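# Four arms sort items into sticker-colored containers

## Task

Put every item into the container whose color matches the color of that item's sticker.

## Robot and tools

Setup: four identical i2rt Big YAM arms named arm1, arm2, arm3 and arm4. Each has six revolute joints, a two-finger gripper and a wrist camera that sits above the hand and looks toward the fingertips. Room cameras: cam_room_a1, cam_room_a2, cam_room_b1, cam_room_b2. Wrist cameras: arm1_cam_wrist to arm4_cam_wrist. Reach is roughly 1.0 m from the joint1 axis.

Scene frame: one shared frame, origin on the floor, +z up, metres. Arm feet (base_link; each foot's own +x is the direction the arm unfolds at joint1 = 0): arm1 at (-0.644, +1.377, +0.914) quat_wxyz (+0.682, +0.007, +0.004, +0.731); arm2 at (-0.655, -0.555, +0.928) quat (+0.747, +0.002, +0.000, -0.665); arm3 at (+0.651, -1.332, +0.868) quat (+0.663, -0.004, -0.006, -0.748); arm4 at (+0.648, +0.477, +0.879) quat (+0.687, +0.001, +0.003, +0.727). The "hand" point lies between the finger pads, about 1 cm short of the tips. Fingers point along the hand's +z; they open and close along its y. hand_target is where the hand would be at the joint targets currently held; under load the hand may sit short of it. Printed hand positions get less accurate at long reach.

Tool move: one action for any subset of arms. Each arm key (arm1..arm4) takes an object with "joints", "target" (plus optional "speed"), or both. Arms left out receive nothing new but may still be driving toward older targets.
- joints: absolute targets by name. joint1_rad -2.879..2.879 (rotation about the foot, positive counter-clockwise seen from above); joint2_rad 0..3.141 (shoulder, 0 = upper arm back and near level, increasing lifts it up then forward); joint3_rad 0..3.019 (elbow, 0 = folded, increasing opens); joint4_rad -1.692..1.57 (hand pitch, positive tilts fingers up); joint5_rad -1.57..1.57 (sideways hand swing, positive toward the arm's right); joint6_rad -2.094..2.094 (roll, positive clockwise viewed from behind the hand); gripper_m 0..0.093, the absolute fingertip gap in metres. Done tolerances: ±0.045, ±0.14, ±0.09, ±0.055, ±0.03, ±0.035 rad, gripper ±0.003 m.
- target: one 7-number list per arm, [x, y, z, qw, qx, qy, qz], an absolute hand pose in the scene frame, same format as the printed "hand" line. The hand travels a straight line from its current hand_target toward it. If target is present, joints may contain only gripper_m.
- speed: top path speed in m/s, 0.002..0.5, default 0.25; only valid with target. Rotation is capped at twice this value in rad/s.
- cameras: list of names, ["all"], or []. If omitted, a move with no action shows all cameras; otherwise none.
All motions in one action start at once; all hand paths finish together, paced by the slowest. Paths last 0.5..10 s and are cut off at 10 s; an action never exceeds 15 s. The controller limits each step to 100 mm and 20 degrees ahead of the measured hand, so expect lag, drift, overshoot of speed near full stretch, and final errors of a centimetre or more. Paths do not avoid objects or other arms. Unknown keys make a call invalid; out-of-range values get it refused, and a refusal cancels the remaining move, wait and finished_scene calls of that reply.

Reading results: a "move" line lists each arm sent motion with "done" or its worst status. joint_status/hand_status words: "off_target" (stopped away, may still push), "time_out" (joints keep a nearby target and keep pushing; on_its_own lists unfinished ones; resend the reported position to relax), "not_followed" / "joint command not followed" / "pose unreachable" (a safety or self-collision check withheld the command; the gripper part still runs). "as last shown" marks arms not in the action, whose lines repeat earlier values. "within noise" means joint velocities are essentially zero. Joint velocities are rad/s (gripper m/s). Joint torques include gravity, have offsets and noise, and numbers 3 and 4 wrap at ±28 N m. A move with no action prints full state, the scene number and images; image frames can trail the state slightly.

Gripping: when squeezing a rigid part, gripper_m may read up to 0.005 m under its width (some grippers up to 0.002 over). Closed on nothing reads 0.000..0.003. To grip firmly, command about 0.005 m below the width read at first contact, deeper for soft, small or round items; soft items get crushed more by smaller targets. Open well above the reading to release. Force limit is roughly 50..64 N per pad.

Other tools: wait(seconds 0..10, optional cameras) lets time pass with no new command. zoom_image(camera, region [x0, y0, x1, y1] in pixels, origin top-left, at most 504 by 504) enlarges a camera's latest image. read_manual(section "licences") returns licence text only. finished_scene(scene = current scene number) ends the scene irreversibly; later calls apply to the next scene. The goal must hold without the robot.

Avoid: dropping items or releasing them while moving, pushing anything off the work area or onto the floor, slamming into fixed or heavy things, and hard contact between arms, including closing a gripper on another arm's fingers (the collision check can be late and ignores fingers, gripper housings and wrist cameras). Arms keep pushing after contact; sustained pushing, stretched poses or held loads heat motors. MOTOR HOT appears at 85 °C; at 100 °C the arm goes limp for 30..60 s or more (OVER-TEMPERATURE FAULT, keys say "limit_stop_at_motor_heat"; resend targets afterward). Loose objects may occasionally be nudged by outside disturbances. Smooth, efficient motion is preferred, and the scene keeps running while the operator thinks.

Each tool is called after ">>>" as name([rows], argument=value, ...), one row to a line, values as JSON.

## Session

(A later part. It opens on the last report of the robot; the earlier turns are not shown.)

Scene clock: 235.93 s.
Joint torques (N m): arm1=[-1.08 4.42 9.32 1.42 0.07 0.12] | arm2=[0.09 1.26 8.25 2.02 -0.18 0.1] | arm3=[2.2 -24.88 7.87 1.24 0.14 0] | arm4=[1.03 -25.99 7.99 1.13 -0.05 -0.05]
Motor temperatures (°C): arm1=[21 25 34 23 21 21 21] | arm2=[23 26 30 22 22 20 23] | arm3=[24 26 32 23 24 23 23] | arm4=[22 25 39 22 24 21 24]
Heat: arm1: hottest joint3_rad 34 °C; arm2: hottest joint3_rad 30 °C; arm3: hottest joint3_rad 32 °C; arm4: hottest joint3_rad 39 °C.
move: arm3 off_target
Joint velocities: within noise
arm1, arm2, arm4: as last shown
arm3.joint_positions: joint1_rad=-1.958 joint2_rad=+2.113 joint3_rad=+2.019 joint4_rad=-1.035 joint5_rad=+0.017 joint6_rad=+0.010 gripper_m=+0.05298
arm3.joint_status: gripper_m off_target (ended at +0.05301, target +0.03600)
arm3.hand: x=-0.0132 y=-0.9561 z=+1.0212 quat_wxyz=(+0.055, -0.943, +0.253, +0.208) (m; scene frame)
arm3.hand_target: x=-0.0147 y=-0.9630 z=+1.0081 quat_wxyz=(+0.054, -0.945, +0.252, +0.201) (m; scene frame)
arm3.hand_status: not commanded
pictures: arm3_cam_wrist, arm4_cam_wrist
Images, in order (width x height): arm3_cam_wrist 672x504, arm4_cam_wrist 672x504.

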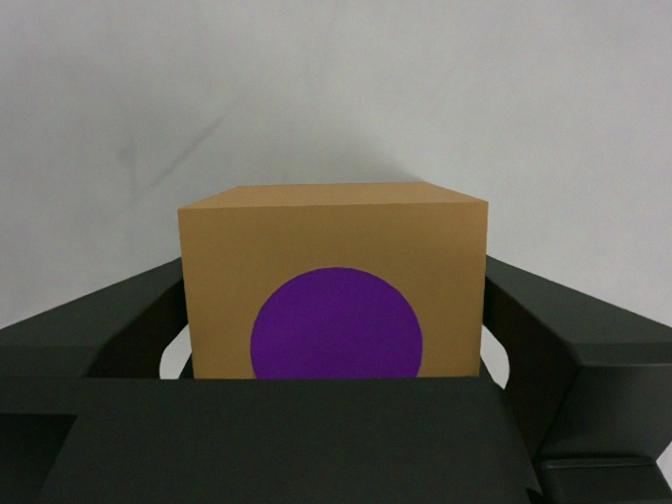

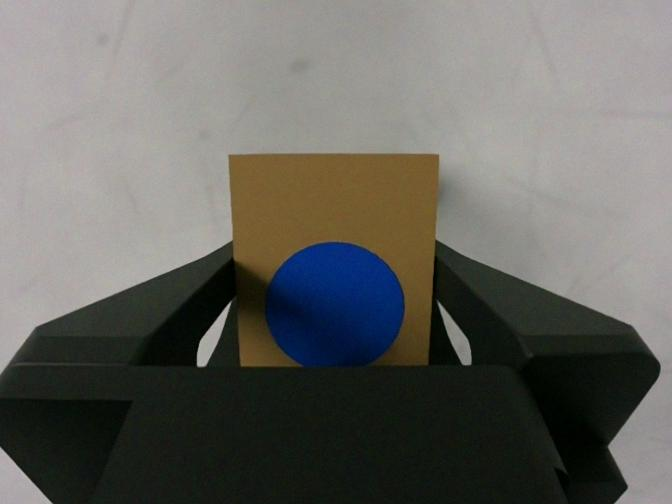

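>>> move(arm3={"target":[-0.01,-0.958,1.10,0.0535,-0.9452,0.2515,0.2009],"speed":0.12}, arm4={"target":[-0.008,0.94,1.09,0.0642,-0.9303,0.3022,0.1977],"speed":0.12})

>>> move(arm3={"target":[0.264,-1.105,1.13,0.0984,-0.8929,0.2375,0.3698],"speed":0.25}, arm4={"target":[0.28,0.728,1.13,0.1183,-0.8787,0.2855,0.3640],"speed":0.25}, cameras=["arm3_cam_wrist","arm4_cam_wrist"])

>>> move(arm3={"joints":{"joint2_rad":0.55,"joint3_rad":1.4,"joint4_rad":-1.0}}, arm4={"joints":{"joint2_rad":0.55,"joint3_rad":1.4,"joint4_rad":-1.0}}, cameras=["cam_room_a1","cam_room_a2"])

Scene clock: 247.80 s.
Joint torques (N m): arm1=[-0.56 4.13 9.28 1.43 0.07 0.11] | arm2=[-0.03 1.26 8.24 2.02 -0.18 0.11] | arm3=[1.61 -26.05 13.82 0.43 0 -0.1] | arm4=[1.38 -24.88 12.3 0.29 -0.03 -0.05]
Motor temperatures (°C): arm1=[21 25 34 23 21 21 21] | arm2=[23 26 30 22 22 20 23] | arm3=[24 26 32 23 24 23 24] | arm4=[22 26 38 22 24 21 25]
Heat: arm1: hottest joint3_rad 34 °C; arm2: hottest joint3_rad 30 °C; arm3: hottest joint3_rad 32 °C; arm4: hottest joint3_rad 38 °C.
move: arm3 off_target; arm4 done
Joint velocities: within noise
arm1.joint_positions: joint1_rad=-2.279 joint2_rad=+0.556 joint3_rad=+1.394 joint4_rad=-0.991 joint5_rad=-0.008 joint6_rad=-0.004 gripper_m=+0.07496
arm1.joint_status: not commanded
arm1.hand: x=-0.4435 y=+1.2351 z=+1.5449 quat_wxyz=(-0.613, -0.234, -0.727, +0.204) (m; scene frame)
arm1.hand_target: x=-0.4462 y=+1.2392 z=+1.5468 quat_wxyz=(-0.615, -0.234, -0.726, +0.200) (m; scene frame)
arm1.hand_status: not commanded
arm2.joint_positions: joint1_rad=+0.920 joint2_rad=+0.556 joint3_rad=+1.406 joint4_rad=-0.986 joint5_rad=-0.003 joint6_rad=-0.015 gripper_m=+0.08494
arm2.joint_status: not commanded
arm2.hand: x=-0.4551 y=-0.6763 z=+1.5698 quat_wxyz=(-0.634, -0.194, -0.728, +0.176) (m; scene frame)
arm2.hand_target: x=-0.4576 y=-0.6766 z=+1.5645 quat_wxyz=(-0.628, -0.198, -0.732, +0.175) (m; scene frame)
arm2.hand_status: not commanded
arm3.joint_positions: joint1_rad=-1.958 joint2_rad=+2.110 joint3_rad=+2.163 joint4_rad=-1.249 joint5_rad=+0.017 joint6_rad=+0.012 gripper_m=+0.05298
arm3.joint_status: not commanded
arm3.hand: x=-0.0002 y=-0.9627 z=+1.0715 quat_wxyz=(+0.047, -0.950, +0.255, +0.176) (m; scene frame)
arm3.hand_target: x=-0.0087 y=-0.9587 z=+1.0999 quat_wxyz=(+0.054, -0.945, +0.252, +0.201) (m; scene frame)
arm3.hand_status: off_target (0.030 m and 3.0 deg from the pose sent, 0.079 m and 0.9 deg at the start)
arm4.joint_positions: joint1_rad=+0.901 joint2_rad=+2.278 joint3_rad=+2.441 joint4_rad=-1.327 joint5_rad=+0.017 joint6_rad=+0.024 gripper_m=+0.04412
arm4.joint_status: not commanded
arm4.hand: x=+0.0011 y=+0.9381 z=+1.0888 quat_wxyz=(-0.064, +0.929, -0.309, -0.192) (m; scene frame)
arm4.hand_target: x=-0.0076 y=+0.9395 z=+1.0899 quat_wxyz=(-0.065, +0.930, -0.302, -0.198) (m; scene frame)
arm4.hand_status: done (0.009 m and 1.0 deg from the pose sent, 0.080 m and 1.2 deg at the start)
pictures: none

Scene clock: 249.87 s.
Joint torques (N m): arm1=[-0.5 4.19 9.32 1.47 0.08 0.15] | arm2=[-0.09 1.38 8.23 2.03 -0.18 0.11] | arm3=[0.5 -7.41 9.51 2.18 -0.09 -0.14] | arm4=[1.14 -6.48 9.58 1.78 0.22 0.1]
Motor temperatures (°C): arm1=[21 25 34 23 21 21 21] | arm2=[23 26 30 22 22 20 23] | arm3=[24 26 31 23 24 23 24] | arm4=[22 26 38 22 24 21 25]
Heat: arm1: hottest joint3_rad 34 °C; arm2: hottest joint3_rad 30 °C; arm3: hottest joint3_rad 31 °C; arm4: hottest joint3_rad 38 °C.
move: arm3 done; arm4 done
Joint velocities: within noise
arm1, arm2: as last shown
arm3.joint_positions: joint1_rad=-1.958 joint2_rad=+1.042 joint3_rad=+0.911 joint4_rad=-0.659 joint5_rad=+0.012 joint6_rad=+0.001 gripper_m=+0.05299
arm3.joint_status: not commanded
arm3.hand: x=+0.2651 y=-1.1105 z=+1.1296 quat_wxyz=(+0.095, -0.895, +0.238, +0.365) (m; scene frame)
arm3.hand_target: x=+0.2641 y=-1.1050 z=+1.1299 quat_wxyz=(+0.098, -0.893, +0.238, +0.370) (m; scene frame)
arm3.hand_status: done (0.006 m and 0.8 deg from the pose sent, 0.306 m and 24.0 deg at the start)
arm4.joint_positions: joint1_rad=+0.928 joint2_rad=+1.049 joint3_rad=+0.872 joint4_rad=-0.628 joint5_rad=+0.035 joint6_rad=+0.024 gripper_m=+0.04412
arm4.joint_status: not commanded
arm4.hand: x=+0.2864 y=+0.7269 z=+1.1267 quat_wxyz=(-0.117, +0.882, -0.286, -0.356) (m; scene frame)
arm4.hand_target: x=+0.2802 y=+0.7279 z=+1.1299 quat_wxyz=(-0.118, +0.879, -0.286, -0.364) (m; scene frame)
arm4.hand_status: done (0.007 m and 1.0 deg from the pose sent, 0.352 m and 21.6 deg at the start)
pictures: arm3_cam_wrist, arm4_cam_wrist
Images, in order (width x height): arm3_cam_wrist 672x504, arm4_cam_wrist 672x504.

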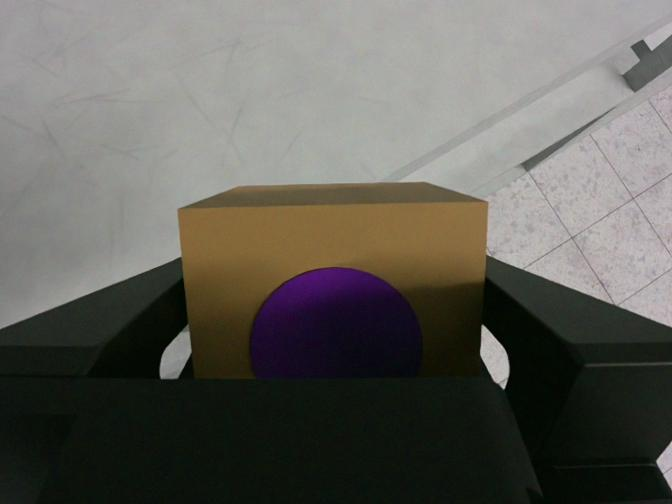

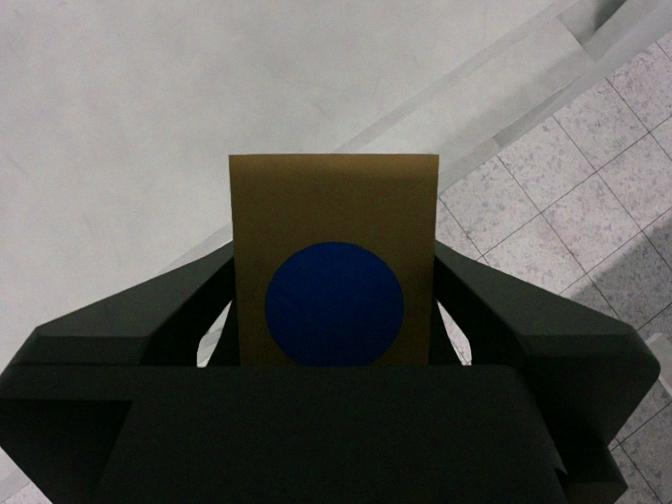

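Scene clock: 251.67 s.
Joint torques (N m): arm1=[-1.38 4.07 9.4 1.39 0.15 0.09] | arm2=[0.03 1.32 8.25 2.04 -0.18 0.1] | arm3=[0.56 1.73 7.8 1.83 -0.09 -0.13] | arm4=[1.14 1.44 7.87 1.21 0.22 0.11]
Motor temperatures (°C): arm1=[21 25 34 23 21 21 21] | arm2=[23 26 30 22 22 20 23] | arm3=[24 26 31 23 24 23 24] | arm4=[22 26 38 22 24 21 25]
Heat: arm1: hottest joint3_rad 34 °C; arm2: hottest joint3_rad 30 °C; arm3: hottest joint3_rad 31 °C; arm4: hottest joint3_rad 38 °C.
move: arm3 done; arm4 done
Joint velocities: within noise
arm1, arm2: as last shown
arm3.joint_positions: joint1_rad=-1.958 joint2_rad=+0.557 joint3_rad=+1.396 joint4_rad=-0.999 joint5_rad=+0.012 joint6_rad=+0.001 gripper_m=+0.05300
arm3.joint_status: all done
arm3.hand: x=+0.4445 y=-1.2056 z=+1.4981 quat_wxyz=(+0.162, -0.738, +0.200, +0.624) (m; scene frame)
arm3.hand_target: x=+0.4499 y=-1.2062 z=+1.5019 quat_wxyz=(+0.168, -0.734, +0.199, +0.627) (m; scene frame)
arm3.hand_status: not commanded
arm4.joint_positions: joint1_rad=+0.928 joint2_rad=+0.561 joint3_rad=+1.389 joint4_rad=-0.993 joint5_rad=+0.035 joint6_rad=+0.024 gripper_m=+0.04412
arm4.joint_status: all done
arm4.hand: x=+0.4544 y=+0.6179 z=+1.5098 quat_wxyz=(-0.190, +0.723, -0.242, -0.619) (m; scene frame)
arm4.hand_target: x=+0.4609 y=+0.6124 z=+1.5160 quat_wxyz=(-0.189, +0.718, -0.241, -0.625) (m; scene frame)
arm4.hand_status: not commanded
pictures: cam_room_a1, cam_room_a2
Images, in order (width x height): cam_room_a1 672x504, cam_room_a2 672x504.

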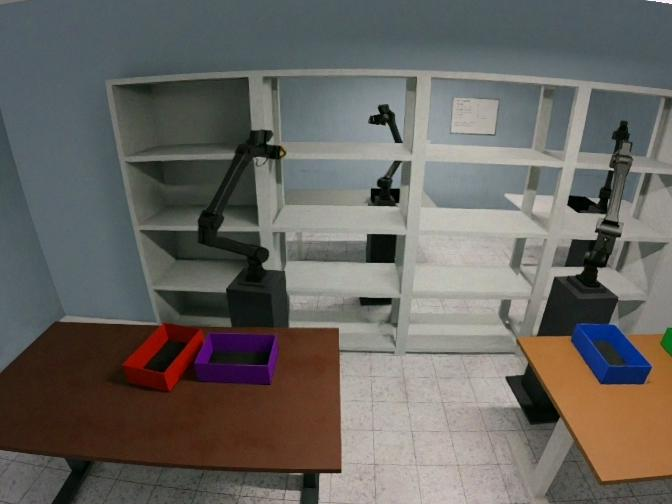

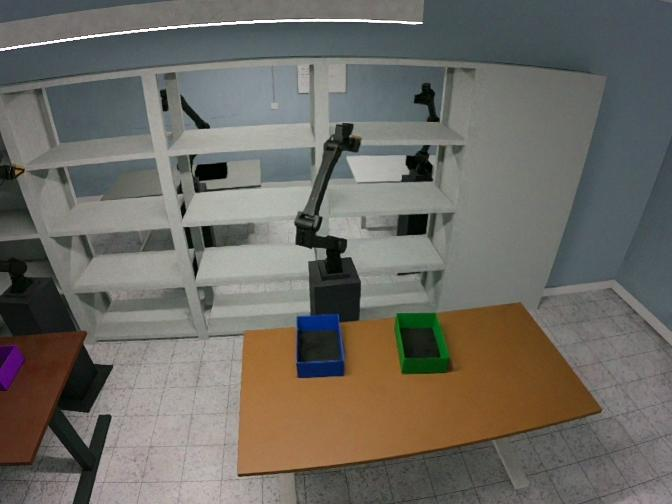

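>>> move(arm3={"joints":{"joint1_rad":1.80,"joint5_rad":0,"joint6_rad":0}}, arm4={"joints":{"joint1_rad":-1.92,"joint5_rad":0,"joint6_rad":0}})

>>> move(arm3={"joints":{"joint2_rad":1.1,"joint3_rad":1.3,"joint4_rad":-1.4}}, arm4={"joints":{"joint2_rad":1.1,"joint3_rad":1.3,"joint4_rad":-1.4}})

>>> move(arm3={"target":[1.16,-1.277,0.93,0.2164,0,0.9763,0]}, arm4={"target":[1.10,0.342,0.93,0.2164,0,0.9763,0]}, cameras=["arm3_cam_wrist","arm4_cam_wrist"])

Scene clock: 267.40 s.
Joint torques (N m): arm1=[-0.85 4.13 9.28 1.54 0.07 0.19] | arm2=[0.03 1.44 8.28 2 -0.17 0.1] | arm3=[2.02 2.02 7.83 1.84 0.07 -0.07] | arm4=[0.32 1.2 7.75 1.31 0.06 -0.11]
Motor temperatures (°C): arm1=[21 25 34 23 21 21 21] | arm2=[23 26 30 22 22 20 23] | arm3=[24 26 31 23 24 23 24] | arm4=[22 25 36 22 24 21 26]
Heat: arm1: hottest joint3_rad 34 °C; arm2: hottest joint3_rad 30 °C; arm3: hottest joint3_rad 31 °C; arm4: hottest joint3_rad 36 °C.
move: arm3 done; arm4 done
Joint velocities: within noise
arm1, arm2: as last shown
arm3.joint_positions: joint1_rad=+1.789 joint2_rad=+0.557 joint3_rad=+1.396 joint4_rad=-0.999 joint5_rad=-0.001 joint6_rad=+0.001 gripper_m=+0.05299
arm3.joint_status: all done
arm3.hand: x=+0.8859 y=-1.3002 z=+1.4999 quat_wxyz=(-0.647, +0.042, -0.761, -0.027) (m; scene frame)
arm3.hand_target: x=+0.8807 y=-1.2983 z=+1.5037 quat_wxyz=(-0.651, +0.046, -0.757, -0.030) (m; scene frame)
arm3.hand_status: not commanded
arm4.joint_positions: joint1_rad=-1.917 joint2_rad=+0.561 joint3_rad=+1.389 joint4_rad=-0.993 joint5_rad=+0.001 joint6_rad=+0.013 gripper_m=+0.04415
arm4.joint_status: all done
arm4.hand: x=+0.8811 y=+0.4102 z=+1.5084 quat_wxyz=(-0.639, -0.114, -0.756, +0.091) (m; scene frame)
arm4.hand_target: x=+0.8727 y=+0.4122 z=+1.5147 quat_wxyz=(-0.644, -0.109, -0.751, +0.097) (m; scene frame)
arm4.hand_status: not commanded
pictures: none

Scene clock: 268.83 s.
Joint torques (N m): arm1=[-1.26 4.37 9.26 1.33 0.07 0.11] | arm2=[0.03 1.32 8.27 2.04 -0.18 0.11] | arm3=[1.9 -8.53 10.22 0.43 0.08 -0.05] | arm4=[0.03 -9 10.36 0.28 0.05 -0.09]
Motor temperatures (°C): arm1=[21 25 34 23 21 21 21] | arm2=[23 26 30 22 22 20 23] | arm3=[24 26 31 23 24 23 24] | arm4=[22 25 36 22 24 21 26]
Heat: arm1: hottest joint3_rad 34 °C; arm2: hottest joint3_rad 30 °C; arm3: hottest joint3_rad 31 °C; arm4: hottest joint3_rad 36 °C.
move: arm3 done; arm4 done
Joint velocities: within noise
arm1, arm2: as last shown
arm3.joint_positions: joint1_rad=+1.789 joint2_rad=+1.108 joint3_rad=+1.287 joint4_rad=-1.394 joint5_rad=-0.001 joint6_rad=+0.001 gripper_m=+0.05300
arm3.joint_status: all done
arm3.hand: x=+1.0246 y=-1.2908 z=+1.2025 quat_wxyz=(-0.177, +0.049, -0.983, -0.002) (m; scene frame)
arm3.hand_target: x=+1.0232 y=-1.2868 z=+1.2109 quat_wxyz=(-0.184, +0.054, -0.981, -0.003) (m; scene frame)
arm3.hand_status: not commanded
arm4.joint_positions: joint1_rad=-1.917 joint2_rad=+1.113 joint3_rad=+1.276 joint4_rad=-1.390 joint5_rad=+0.001 joint6_rad=+0.013 gripper_m=+0.04415
arm4.joint_status: all done
arm4.hand: x=+1.0095 y=+0.3705 z=+1.2067 quat_wxyz=(-0.167, -0.148, -0.974, +0.026) (m; scene frame)
arm4.hand_target: x=+1.0082 y=+0.3699 z=+1.2214 quat_wxyz=(-0.180, -0.143, -0.973, +0.029) (m; scene frame)
arm4.hand_status: not commanded
pictures: none

Scene clock: 270.83 s.
Joint torques (N m): arm1=[-1.32 4.13 9.2 1.52 0.09 0.11] | arm2=[0.03 1.44 8.24 2 -0.18 0.11] | arm3=[2.02 -15.74 7.71 1.46 0.18 0.02] | arm4=[-0.03 -13.1 7.58 1.24 -0.16 -0.08]
Motor temperatures (°C): arm1=[21 25 33 23 21 21 21] | arm2=[23 26 30 22 22 20 23] | arm3=[24 26 30 23 24 23 24] | arm4=[22 25 36 22 24 21 26]
Heat: arm1: hottest joint3_rad 33 °C; arm2: hottest joint3_rad 30 °C; arm3: hottest joint3_rad 30 °C; arm4: hottest joint3_rad 36 °C.
move: arm3 off_target; arm4 done
Joint velocities: within noise
arm1, arm2: as last shown
arm3.joint_positions: joint1_rad=+1.795 joint2_rad=+1.598 joint3_rad=+0.970 joint4_rad=-0.537 joint5_rad=+0.034 joint6_rad=+0.106 gripper_m=+0.05300
arm3.joint_status: not commanded
arm3.hand: x=+1.1558 y=-1.2847 z=+0.9225 quat_wxyz=(-0.203, -0.003, -0.979, +0.002) (m; scene frame)
arm3.hand_target: x=+1.1599 y=-1.2771 z=+0.9300 quat_wxyz=(-0.216, +0.000, -0.976, +0.000) (m; scene frame)
arm3.hand_status: off_target (0.012 m and 1.7 deg from the pose sent, 0.305 m and 7.2 deg at the start)
arm4.joint_positions: joint1_rad=-1.965 joint2_rad=+1.520 joint3_rad=+0.849 joint4_rad=-0.509 joint5_rad=-0.143 joint6_rad=-0.298 gripper_m=+0.04415
arm4.joint_status: not commanded
arm4.hand: x=+1.0933 y=+0.3471 z=+0.9244 quat_wxyz=(-0.203, -0.005, -0.979, -0.005) (m; scene frame)
arm4.hand_target: x=+1.0998 y=+0.3420 z=+0.9302 quat_wxyz=(-0.216, +0.000, -0.976, +0.000) (m; scene frame)
arm4.hand_status: done (0.010 m and 1.7 deg from the pose sent, 0.292 m and 18.2 deg at the start)
pictures: arm3_cam_wrist, arm4_cam_wrist
Images, in order (width x height): arm3_cam_wrist 672x504, arm4_cam_wrist 672x504.

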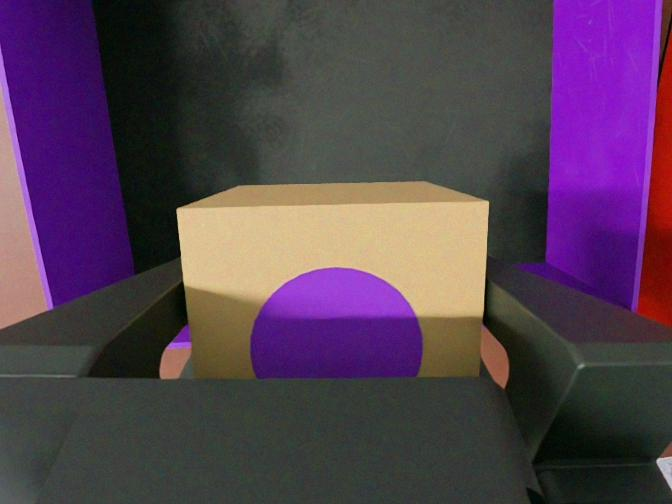

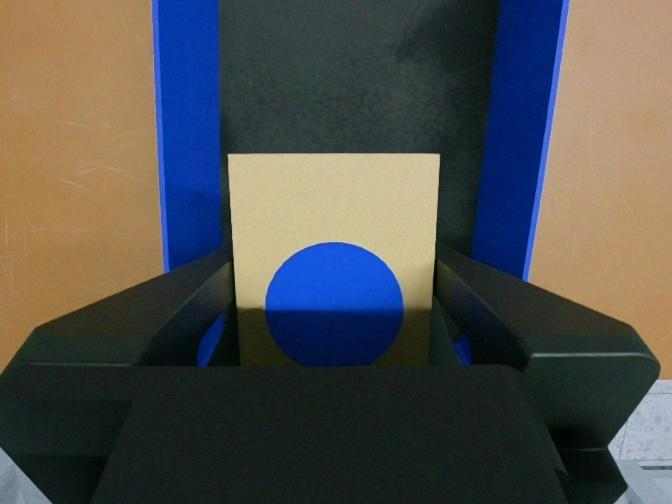

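>>> move(arm3={"target":[1.163,-1.272,0.80,0.2164,0,0.9763,0],"speed":0.2}, arm4={"target":[1.107,0.338,0.79,0.2164,0,0.9763,0],"speed":0.2})

>>> move(arm3={"target":[1.163,-1.272,0.75,0.2164,0,0.9763,0],"speed":0.06}, arm4={"target":[1.107,0.338,0.74,0.2164,0,0.9763,0],"speed":0.06}, cameras=["arm3_cam_wrist","arm4_cam_wrist"])

Scene clock: 278.40 s.
Joint torques (N m): arm1=[-1.14 3.78 9.24 1.51 0.08 0.15] | arm2=[0.03 1.32 8.25 2 -0.18 0.1] | arm3=[2.02 -16.56 5.35 1.48 0.19 0.02] | arm4=[-0.03 -14.8 4.89 1.25 -0.18 -0.09]
Motor temperatures (°C): arm1=[21 25 33 23 21 21 21] | arm2=[23 25 30 22 22 20 23] | arm3=[24 26 30 23 24 23 24] | arm4=[22 25 36 22 24 21 26]
Heat: arm1: hottest joint3_rad 33 °C; arm2: hottest joint3_rad 30 °C; arm3: hottest joint3_rad 30 °C; arm4: hottest joint3_rad 36 °C.
move: arm3 done; arm4 done
Joint velocities: within noise
arm1, arm2: as last shown
arm3.joint_positions: joint1_rad=+1.810 joint2_rad=+1.867 joint3_rad=+0.893 joint4_rad=-0.181 joint5_rad=+0.041 joint6_rad=+0.119 gripper_m=+0.05300
arm3.joint_status: not commanded
arm3.hand: x=+1.1602 y=-1.2794 z=+0.7972 quat_wxyz=(-0.208, -0.003, -0.978, +0.002) (m; scene frame)
arm3.hand_target: x=+1.1629 y=-1.2721 z=+0.8000 quat_wxyz=(-0.216, +0.000, -0.976, +0.000) (m; scene frame)
arm3.hand_status: done (0.008 m and 1.1 deg from the pose sent, 0.123 m and 1.7 deg at the start)
arm4.joint_positions: joint1_rad=-1.966 joint2_rad=+1.862 joint3_rad=+0.788 joint4_rad=-0.099 joint5_rad=-0.144 joint6_rad=-0.300 gripper_m=+0.04415
arm4.joint_status: not commanded
arm4.hand: x=+1.1020 y=+0.3429 z=+0.7887 quat_wxyz=(-0.207, -0.004, -0.978, -0.003) (m; scene frame)
arm4.hand_target: x=+1.1069 y=+0.3379 z=+0.7901 quat_wxyz=(-0.216, +0.000, -0.976, +0.000) (m; scene frame)
arm4.hand_status: done (0.007 m and 1.2 deg from the pose sent, 0.135 m and 1.7 deg at the start)
pictures: none

Scene clock: 279.83 s.
Joint torques (N m): arm1=[-0.91 3.78 9.39 1.52 0.08 0.14] | arm2=[0.03 1.26 8.21 2.03 -0.18 0.11] | arm3=[2.2 -15.03 4.56 1.28 0.11 0.04] | arm4=[-0.15 -14.21 4.45 1.36 -0.17 -0.08]
Motor temperatures (°C): arm1=[21 25 33 23 21 21 21] | arm2=[23 25 30 22 22 20 23] | arm3=[24 26 30 23 24 23 24] | arm4=[22 25 36 22 24 21 26]
Heat: arm1: hottest joint3_rad 33 °C; arm2: hottest joint3_rad 30 °C; arm3: hottest joint3_rad 30 °C; arm4: hottest joint3_rad 36 °C.
move: arm3 off_target; arm4 done
Joint velocities: within noise
arm1, arm2: as last shown
arm3.joint_positions: joint1_rad=+1.811 joint2_rad=+1.973 joint3_rad=+0.893 joint4_rad=-0.046 joint5_rad=+0.043 joint6_rad=+0.120 gripper_m=+0.05300
arm3.joint_status: not commanded
arm3.hand: x=+1.1673 y=-1.2790 z=+0.7589 quat_wxyz=(-0.222, -0.003, -0.975, +0.001) (m; scene frame)
arm3.hand_target: x=+1.1628 y=-1.2722 z=+0.7501 quat_wxyz=(-0.216, +0.000, -0.976, +0.000) (m; scene frame)
arm3.hand_status: off_target (0.012 m and 0.7 deg from the pose sent, 0.048 m and 1.1 deg at the start)
arm4.joint_positions: joint1_rad=-1.966 joint2_rad=+1.992 joint3_rad=+0.788 joint4_rad=+0.036 joint5_rad=-0.144 joint6_rad=-0.300 gripper_m=+0.04415
arm4.joint_status: not commanded
arm4.hand: x=+1.1009 y=+0.3431 z=+0.7428 quat_wxyz=(-0.209, -0.004, -0.978, -0.003) (m; scene frame)
arm4.hand_target: x=+1.1068 y=+0.3379 z=+0.7402 quat_wxyz=(-0.216, +0.000, -0.976, +0.000) (m; scene frame)
arm4.hand_status: done (0.008 m and 1.0 deg from the pose sent, 0.049 m and 1.2 deg at the start)
pictures: arm3_cam_wrist, arm4_cam_wrist
Images, in order (width x height): arm3_cam_wrist 672x504, arm4_cam_wrist 672x504.

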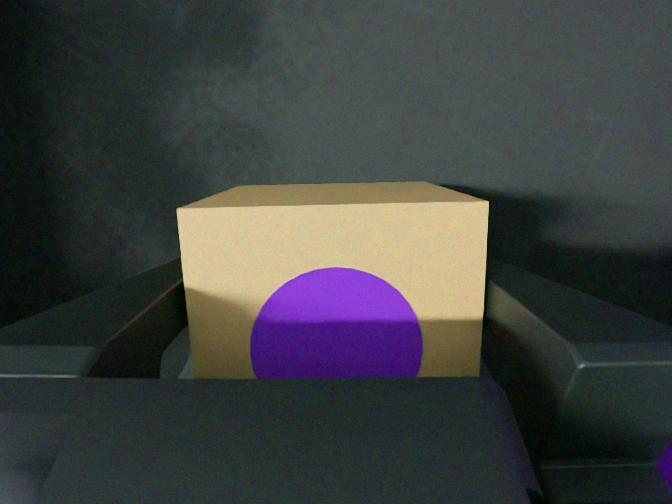

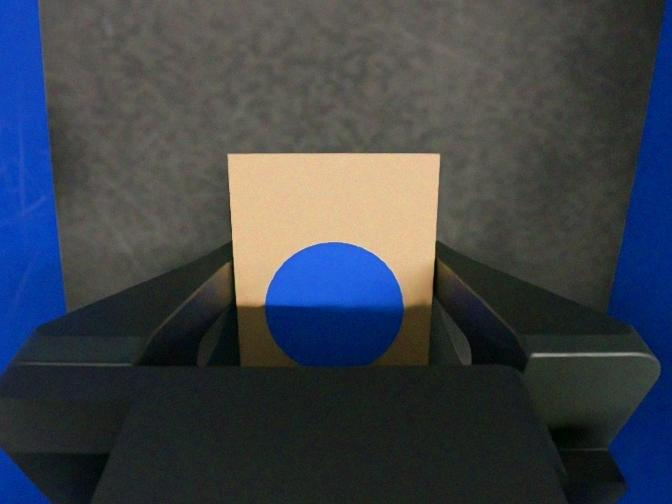

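>>> move(arm3={"target":[1.163,-1.272,0.733,0.2164,0,0.9763,0],"speed":0.04}, arm4={"target":[1.107,0.338,0.725,0.2164,0,0.9763,0],"speed":0.04})

Scene clock: 283.13 s.
Joint torques (N m): arm1=[-0.73 3.72 9.35 1.39 0.12 0.14] | arm2=[-0.09 1.38 8.28 2 -0.18 0.12] | arm3=[2.2 -14.92 4.55 1.37 0.12 0.03] | arm4=[0.32 -12.51 4.64 1.29 -0.17 -0.06]
Motor temperatures (°C): arm1=[21 25 33 23 21 21 21] | arm2=[23 25 30 22 22 20 23] | arm3=[24 26 30 23 24 23 24] | arm4=[22 25 35 22 24 21 26]
Heat: arm1: hottest joint3_rad 33 °C; arm2: hottest joint3_rad 30 °C; arm3: hottest joint3_rad 30 °C; arm4: hottest joint3_rad 35 °C.
move: arm3 off_target; arm4 off_target
Joint velocities: within noise
arm1.joint_positions: joint1_rad=-2.279 joint2_rad=+0.556 joint3_rad=+1.394 joint4_rad=-0.991 joint5_rad=-0.008 joint6_rad=-0.004 gripper_m=+0.07496
arm1.joint_status: not commanded
arm1.hand: x=-0.4435 y=+1.2351 z=+1.5449 quat_wxyz=(-0.613, -0.234, -0.727, +0.204) (m; scene frame)
arm1.hand_target: x=-0.4462 y=+1.2392 z=+1.5468 quat_wxyz=(-0.615, -0.234, -0.726, +0.200) (m; scene frame)
arm1.hand_status: not commanded
arm2.joint_positions: joint1_rad=+0.920 joint2_rad=+0.556 joint3_rad=+1.406 joint4_rad=-0.986 joint5_rad=-0.003 joint6_rad=-0.015 gripper_m=+0.08494
arm2.joint_status: not commanded
arm2.hand: x=-0.4551 y=-0.6763 z=+1.5698 quat_wxyz=(-0.634, -0.194, -0.728, +0.176) (m; scene frame)
arm2.hand_target: x=-0.4576 y=-0.6766 z=+1.5645 quat_wxyz=(-0.628, -0.198, -0.732, +0.175) (m; scene frame)
arm2.hand_status: not commanded
arm3.joint_positions: joint1_rad=+1.812 joint2_rad=+2.015 joint3_rad=+0.893 joint4_rad=-0.006 joint5_rad=+0.043 joint6_rad=+0.121 gripper_m=+0.05300
arm3.joint_status: not commanded
arm3.hand: x=+1.1660 y=-1.2791 z=+0.7426 quat_wxyz=(-0.221, -0.004, -0.975, +0.001) (m; scene frame)
arm3.hand_target: x=+1.1628 y=-1.2721 z=+0.7333 quat_wxyz=(-0.216, +0.000, -0.976, +0.000) (m; scene frame)
arm3.hand_status: off_target (0.012 m and 0.7 deg from the pose sent, 0.027 m and 0.8 deg at the start)
arm4.joint_positions: joint1_rad=-1.966 joint2_rad=+2.016 joint3_rad=+0.789 joint4_rad=+0.076 joint5_rad=-0.144 joint6_rad=-0.303 gripper_m=+0.04415
arm4.joint_status: not commanded
arm4.hand: x=+1.1037 y=+0.3421 z=+0.7361 quat_wxyz=(-0.217, -0.002, -0.976, +0.000) (m; scene frame)
arm4.hand_target: x=+1.1066 y=+0.3380 z=+0.7254 quat_wxyz=(-0.216, +0.000, -0.976, +0.000) (m; scene frame)
arm4.hand_status: off_target (0.012 m and 0.3 deg from the pose sent, 0.019 m and 1.0 deg at the start)
pictures: none

>>> move(arm3={"target":[1.163,-1.272,0.715,0.2164,0,0.9763,0],"speed":0.04}, arm4={"target":[1.107,0.338,0.715,0.2164,0,0.9763,0],"speed":0.04})

Scene clock: 292.23 s.
Joint torques (N m): arm1=[-1.03 4.13 9.31 1.37 0.1 0.13] | arm2=[0.03 1.32 8.28 2 -0.18 0.11] | arm3=[2.08 -11.81 4.77 1.21 0.11 0.02] | arm4=[0.26 -11.05 4.64 1.02 -0.16 -0.06]
Motor temperatures (°C): arm1=[21 24 33 23 21 21 21] | arm2=[23 25 30 22 22 20 23] | arm3=[24 26 30 23 24 23 24] | arm4=[22 25 34 22 24 21 26]
Heat: arm1: hottest joint3_rad 33 °C; arm2: hottest joint3_rad 30 °C; arm3: hottest joint3_rad 30 °C; arm4: hottest joint3_rad 34 °C.
move: arm3 off_target; arm4 off_target
Joint velocities: within noise
arm1, arm2: as last shown
arm3.joint_positions: joint1_rad=+1.812 joint2_rad=+2.024 joint3_rad=+0.893 joint4_rad=+0.039 joint5_rad=+0.044 joint6_rad=+0.121 gripper_m=+0.05300
arm3.joint_status: not commanded
arm3.hand: x=+1.1735 y=-1.2784 z=+0.7427 quat_wxyz=(-0.238, -0.004, -0.971, -0.001) (m; scene frame)
arm3.hand_target: x=+1.1616 y=-1.2725 z=+0.7165 quat_wxyz=(-0.216, +0.000, -0.976, +0.000) (m; scene frame)
arm3.hand_status: off_target (0.030 m and 2.6 deg from the pose sent, 0.029 m and 0.7 deg at the start)
arm4.joint_positions: joint1_rad=-1.966 joint2_rad=+2.025 joint3_rad=+0.795 joint4_rad=+0.104 joint5_rad=-0.144 joint6_rad=-0.303 gripper_m=+0.04415
arm4.joint_status: not commanded
arm4.hand: x=+1.1108 y=+0.3396 z=+0.7363 quat_wxyz=(-0.229, -0.001, -0.973, +0.005) (m; scene frame)
arm4.hand_target: x=+1.1060 y=+0.3383 z=+0.7159 quat_wxyz=(-0.216, +0.000, -0.976, +0.000) (m; scene frame)
arm4.hand_status: off_target (0.022 m and 1.6 deg from the pose sent, 0.022 m and 0.3 deg at the start)
pictures: none

Both in contact. Release (partially), then lift.

>>> move(arm3={"joints":{"gripper_m":0.08}}, arm4={"joints":{"gripper_m":0.07}})

>>> move(arm3={"target":[1.15,-1.275,0.95,0.2164,0,0.9763,0],"speed":0.2}, arm4={"target":[1.09,0.34,0.95,0.2164,0,0.9763,0],"speed":0.2}, cameras=["all"])

Scene clock: 296.20 s.
Joint torques (N m): arm1=[-0.79 4.37 9.39 1.57 0.1 0.14] | arm2=[0.03 1.38 8.27 2.04 -0.18 0.1] | arm3=[2.14 -12.57 4.72 0.76 -0.12 -0.07] | arm4=[0.15 -11.4 4.23 0.9 0.16 -0.04]
Motor temperatures (°C): arm1=[21 24 33 23 21 21 21] | arm2=[23 25 30 22 22 20 23] | arm3=[24 26 29 23 24 23 24] | arm4=[22 25 34 22 24 21 26]
Heat: arm1: hottest joint3_rad 33 °C; arm2: hottest joint3_rad 30 °C; arm3: hottest joint3_rad 29 °C; arm4: hottest joint3_rad 34 °C.
move: arm3 done; arm4 done
Joint velocities: within noise
arm1, arm2: as last shown
arm3.joint_positions: joint1_rad=+1.811 joint2_rad=+2.030 joint3_rad=+0.893 joint4_rad=+0.050 joint5_rad=+0.050 joint6_rad=+0.130 gripper_m=+0.07994
arm3.joint_status: all done
arm3.hand: x=+1.1748 y=-1.2795 z=+0.7413 quat_wxyz=(-0.241, -0.009, -0.970, +0.001) (m; scene frame)
arm3.hand_target: x=+1.1616 y=-1.2724 z=+0.7166 quat_wxyz=(-0.216, +0.000, -0.976, +0.000) (m; scene frame)
arm3.hand_status: not commanded
arm4.joint_positions: joint1_rad=-1.965 joint2_rad=+2.030 joint3_rad=+0.799 joint4_rad=+0.110 joint5_rad=-0.153 joint6_rad=-0.306 gripper_m=+0.06990
arm4.joint_status: all done
arm4.hand: x=+1.1130 y=+0.3408 z=+0.7354 quat_wxyz=(-0.232, +0.002, -0.973, +0.001) (m; scene frame)
arm4.hand_target: x=+1.1059 y=+0.3384 z=+0.7159 quat_wxyz=(-0.216, +0.000, -0.976, +0.000) (m; scene frame)
arm4.hand_status: not commanded
pictures: none

Scene clock: 298.07 s.
Joint torques (N m): arm1=[-0.85 3.78 9.16 1.61 0.07 0.14] | arm2=[0.03 1.32 8.27 2.02 -0.18 0.11] | arm3=[1.44 -13.27 10.8 0.47 -0.03 -0.12] | arm4=[-0.09 -11.93 9.51 0.18 -0.03 -0.1]
Motor temperatures (°C): arm1=[21 24 33 23 21 21 21] | arm2=[23 25 30 22 22 20 23] | arm3=[24 26 29 23 24 23 24] | arm4=[22 25 34 22 24 21 26]
Heat: arm1: hottest joint3_rad 33 °C; arm2: hottest joint3_rad 30 °C; arm3: hottest joint3_rad 29 °C; arm4: hottest joint3_rad 34 °C.
move: arm3 off_target; arm4 off_target
Joint velocities: within noise
arm1, arm2: as last shown
arm3.joint_positions: joint1_rad=+1.811 joint2_rad=+1.528 joint3_rad=+0.930 joint4_rad=-0.566 joint5_rad=+0.043 joint6_rad=+0.127 gripper_m=+0.07996
arm3.joint_status: not commanded
arm3.hand: x=+1.1355 y=-1.2803 z=+0.9367 quat_wxyz=(-0.204, -0.007, -0.979, +0.003) (m; scene frame)
arm3.hand_target: x=+1.1494 y=-1.2752 z=+0.9502 quat_wxyz=(-0.217, +0.000, -0.976, +0.000) (m; scene frame)
arm3.hand_status: off_target (0.020 m and 1.7 deg from the pose sent, 0.210 m and 3.1 deg at the start)
arm4.joint_positions: joint1_rad=-1.978 joint2_rad=+1.460 joint3_rad=+0.824 joint4_rad=-0.541 joint5_rad=-0.152 joint6_rad=-0.311 gripper_m=+0.06991
arm4.joint_status: not commanded
arm4.hand: x=+1.0786 y=+0.3478 z=+0.9375 quat_wxyz=(-0.206, -0.004, -0.979, -0.006) (m; scene frame)
arm4.hand_target: x=+1.0896 y=+0.3401 z=+0.9502 quat_wxyz=(-0.217, +0.000, -0.976, +0.000) (m; scene frame)
arm4.hand_status: off_target (0.019 m and 1.5 deg from the pose sent, 0.216 m and 1.8 deg at the start)
pictures: arm1_cam_wrist, arm2_cam_wrist, arm3_cam_wrist, arm4_cam_wrist, cam_room_a1, cam_room_a2, cam_room_b1, cam_room_b2
Images, in order (width x height): arm1_cam_wrist 672x504, arm2_cam_wrist 672x504, arm3_cam_wrist 672x504, arm4_cam_wrist 672x504, cam_room_a1 672x504, cam_room_a2 672x504, cam_room_b1 672x504, cam_room_b2 672x504.

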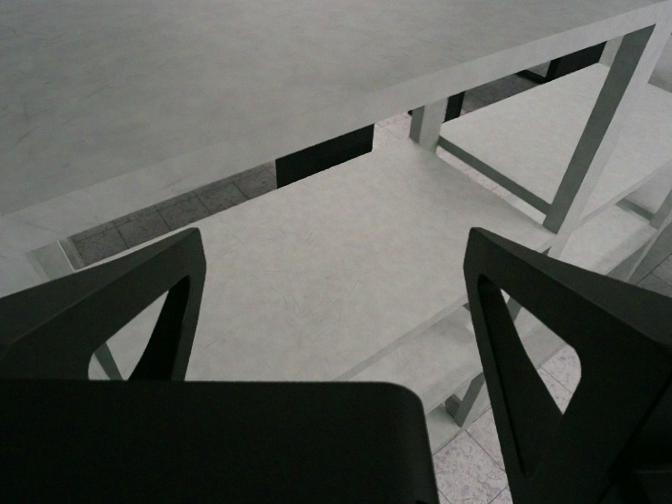

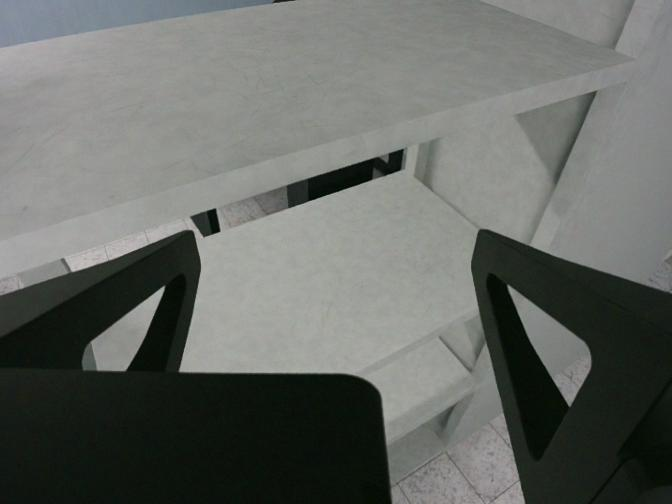

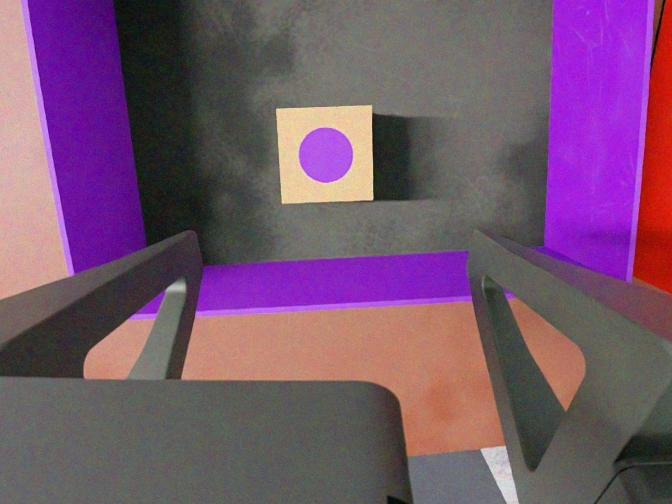

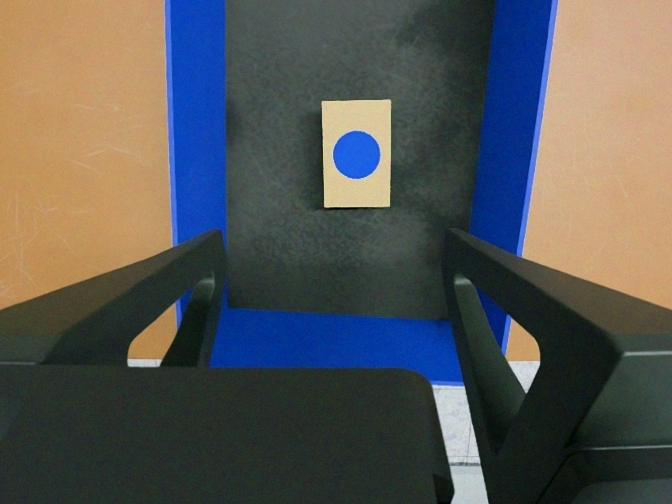

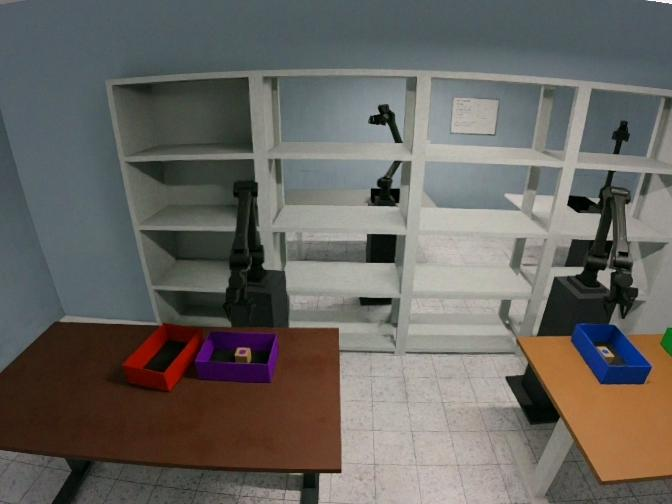

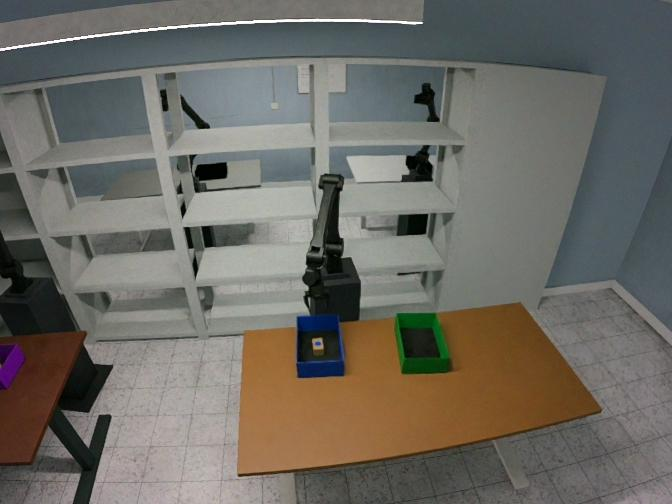

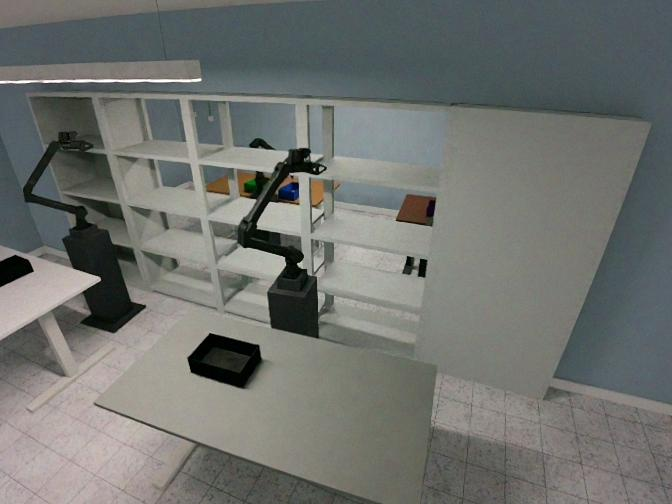

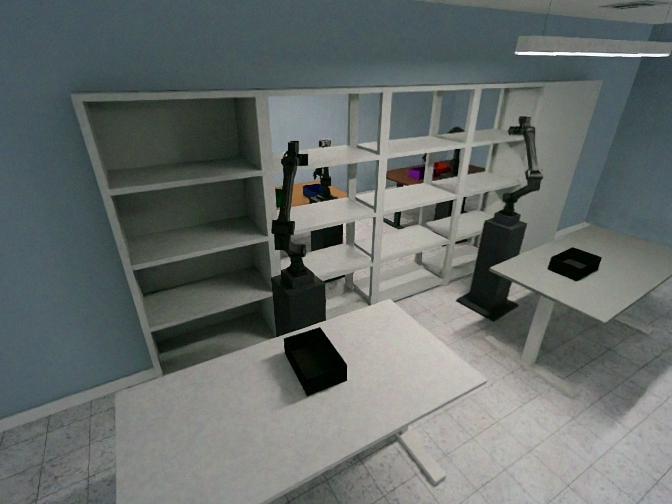

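>>> zoom_image(camera="cam_room_b1", region=[170, 320, 280, 400])

>>> finished_scene(scene=2)

Scaled by 4.582.

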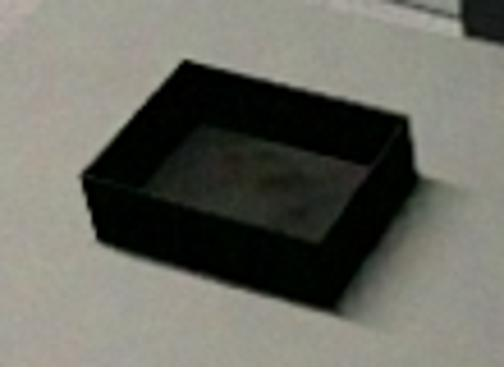

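The scene is finished: the task was done.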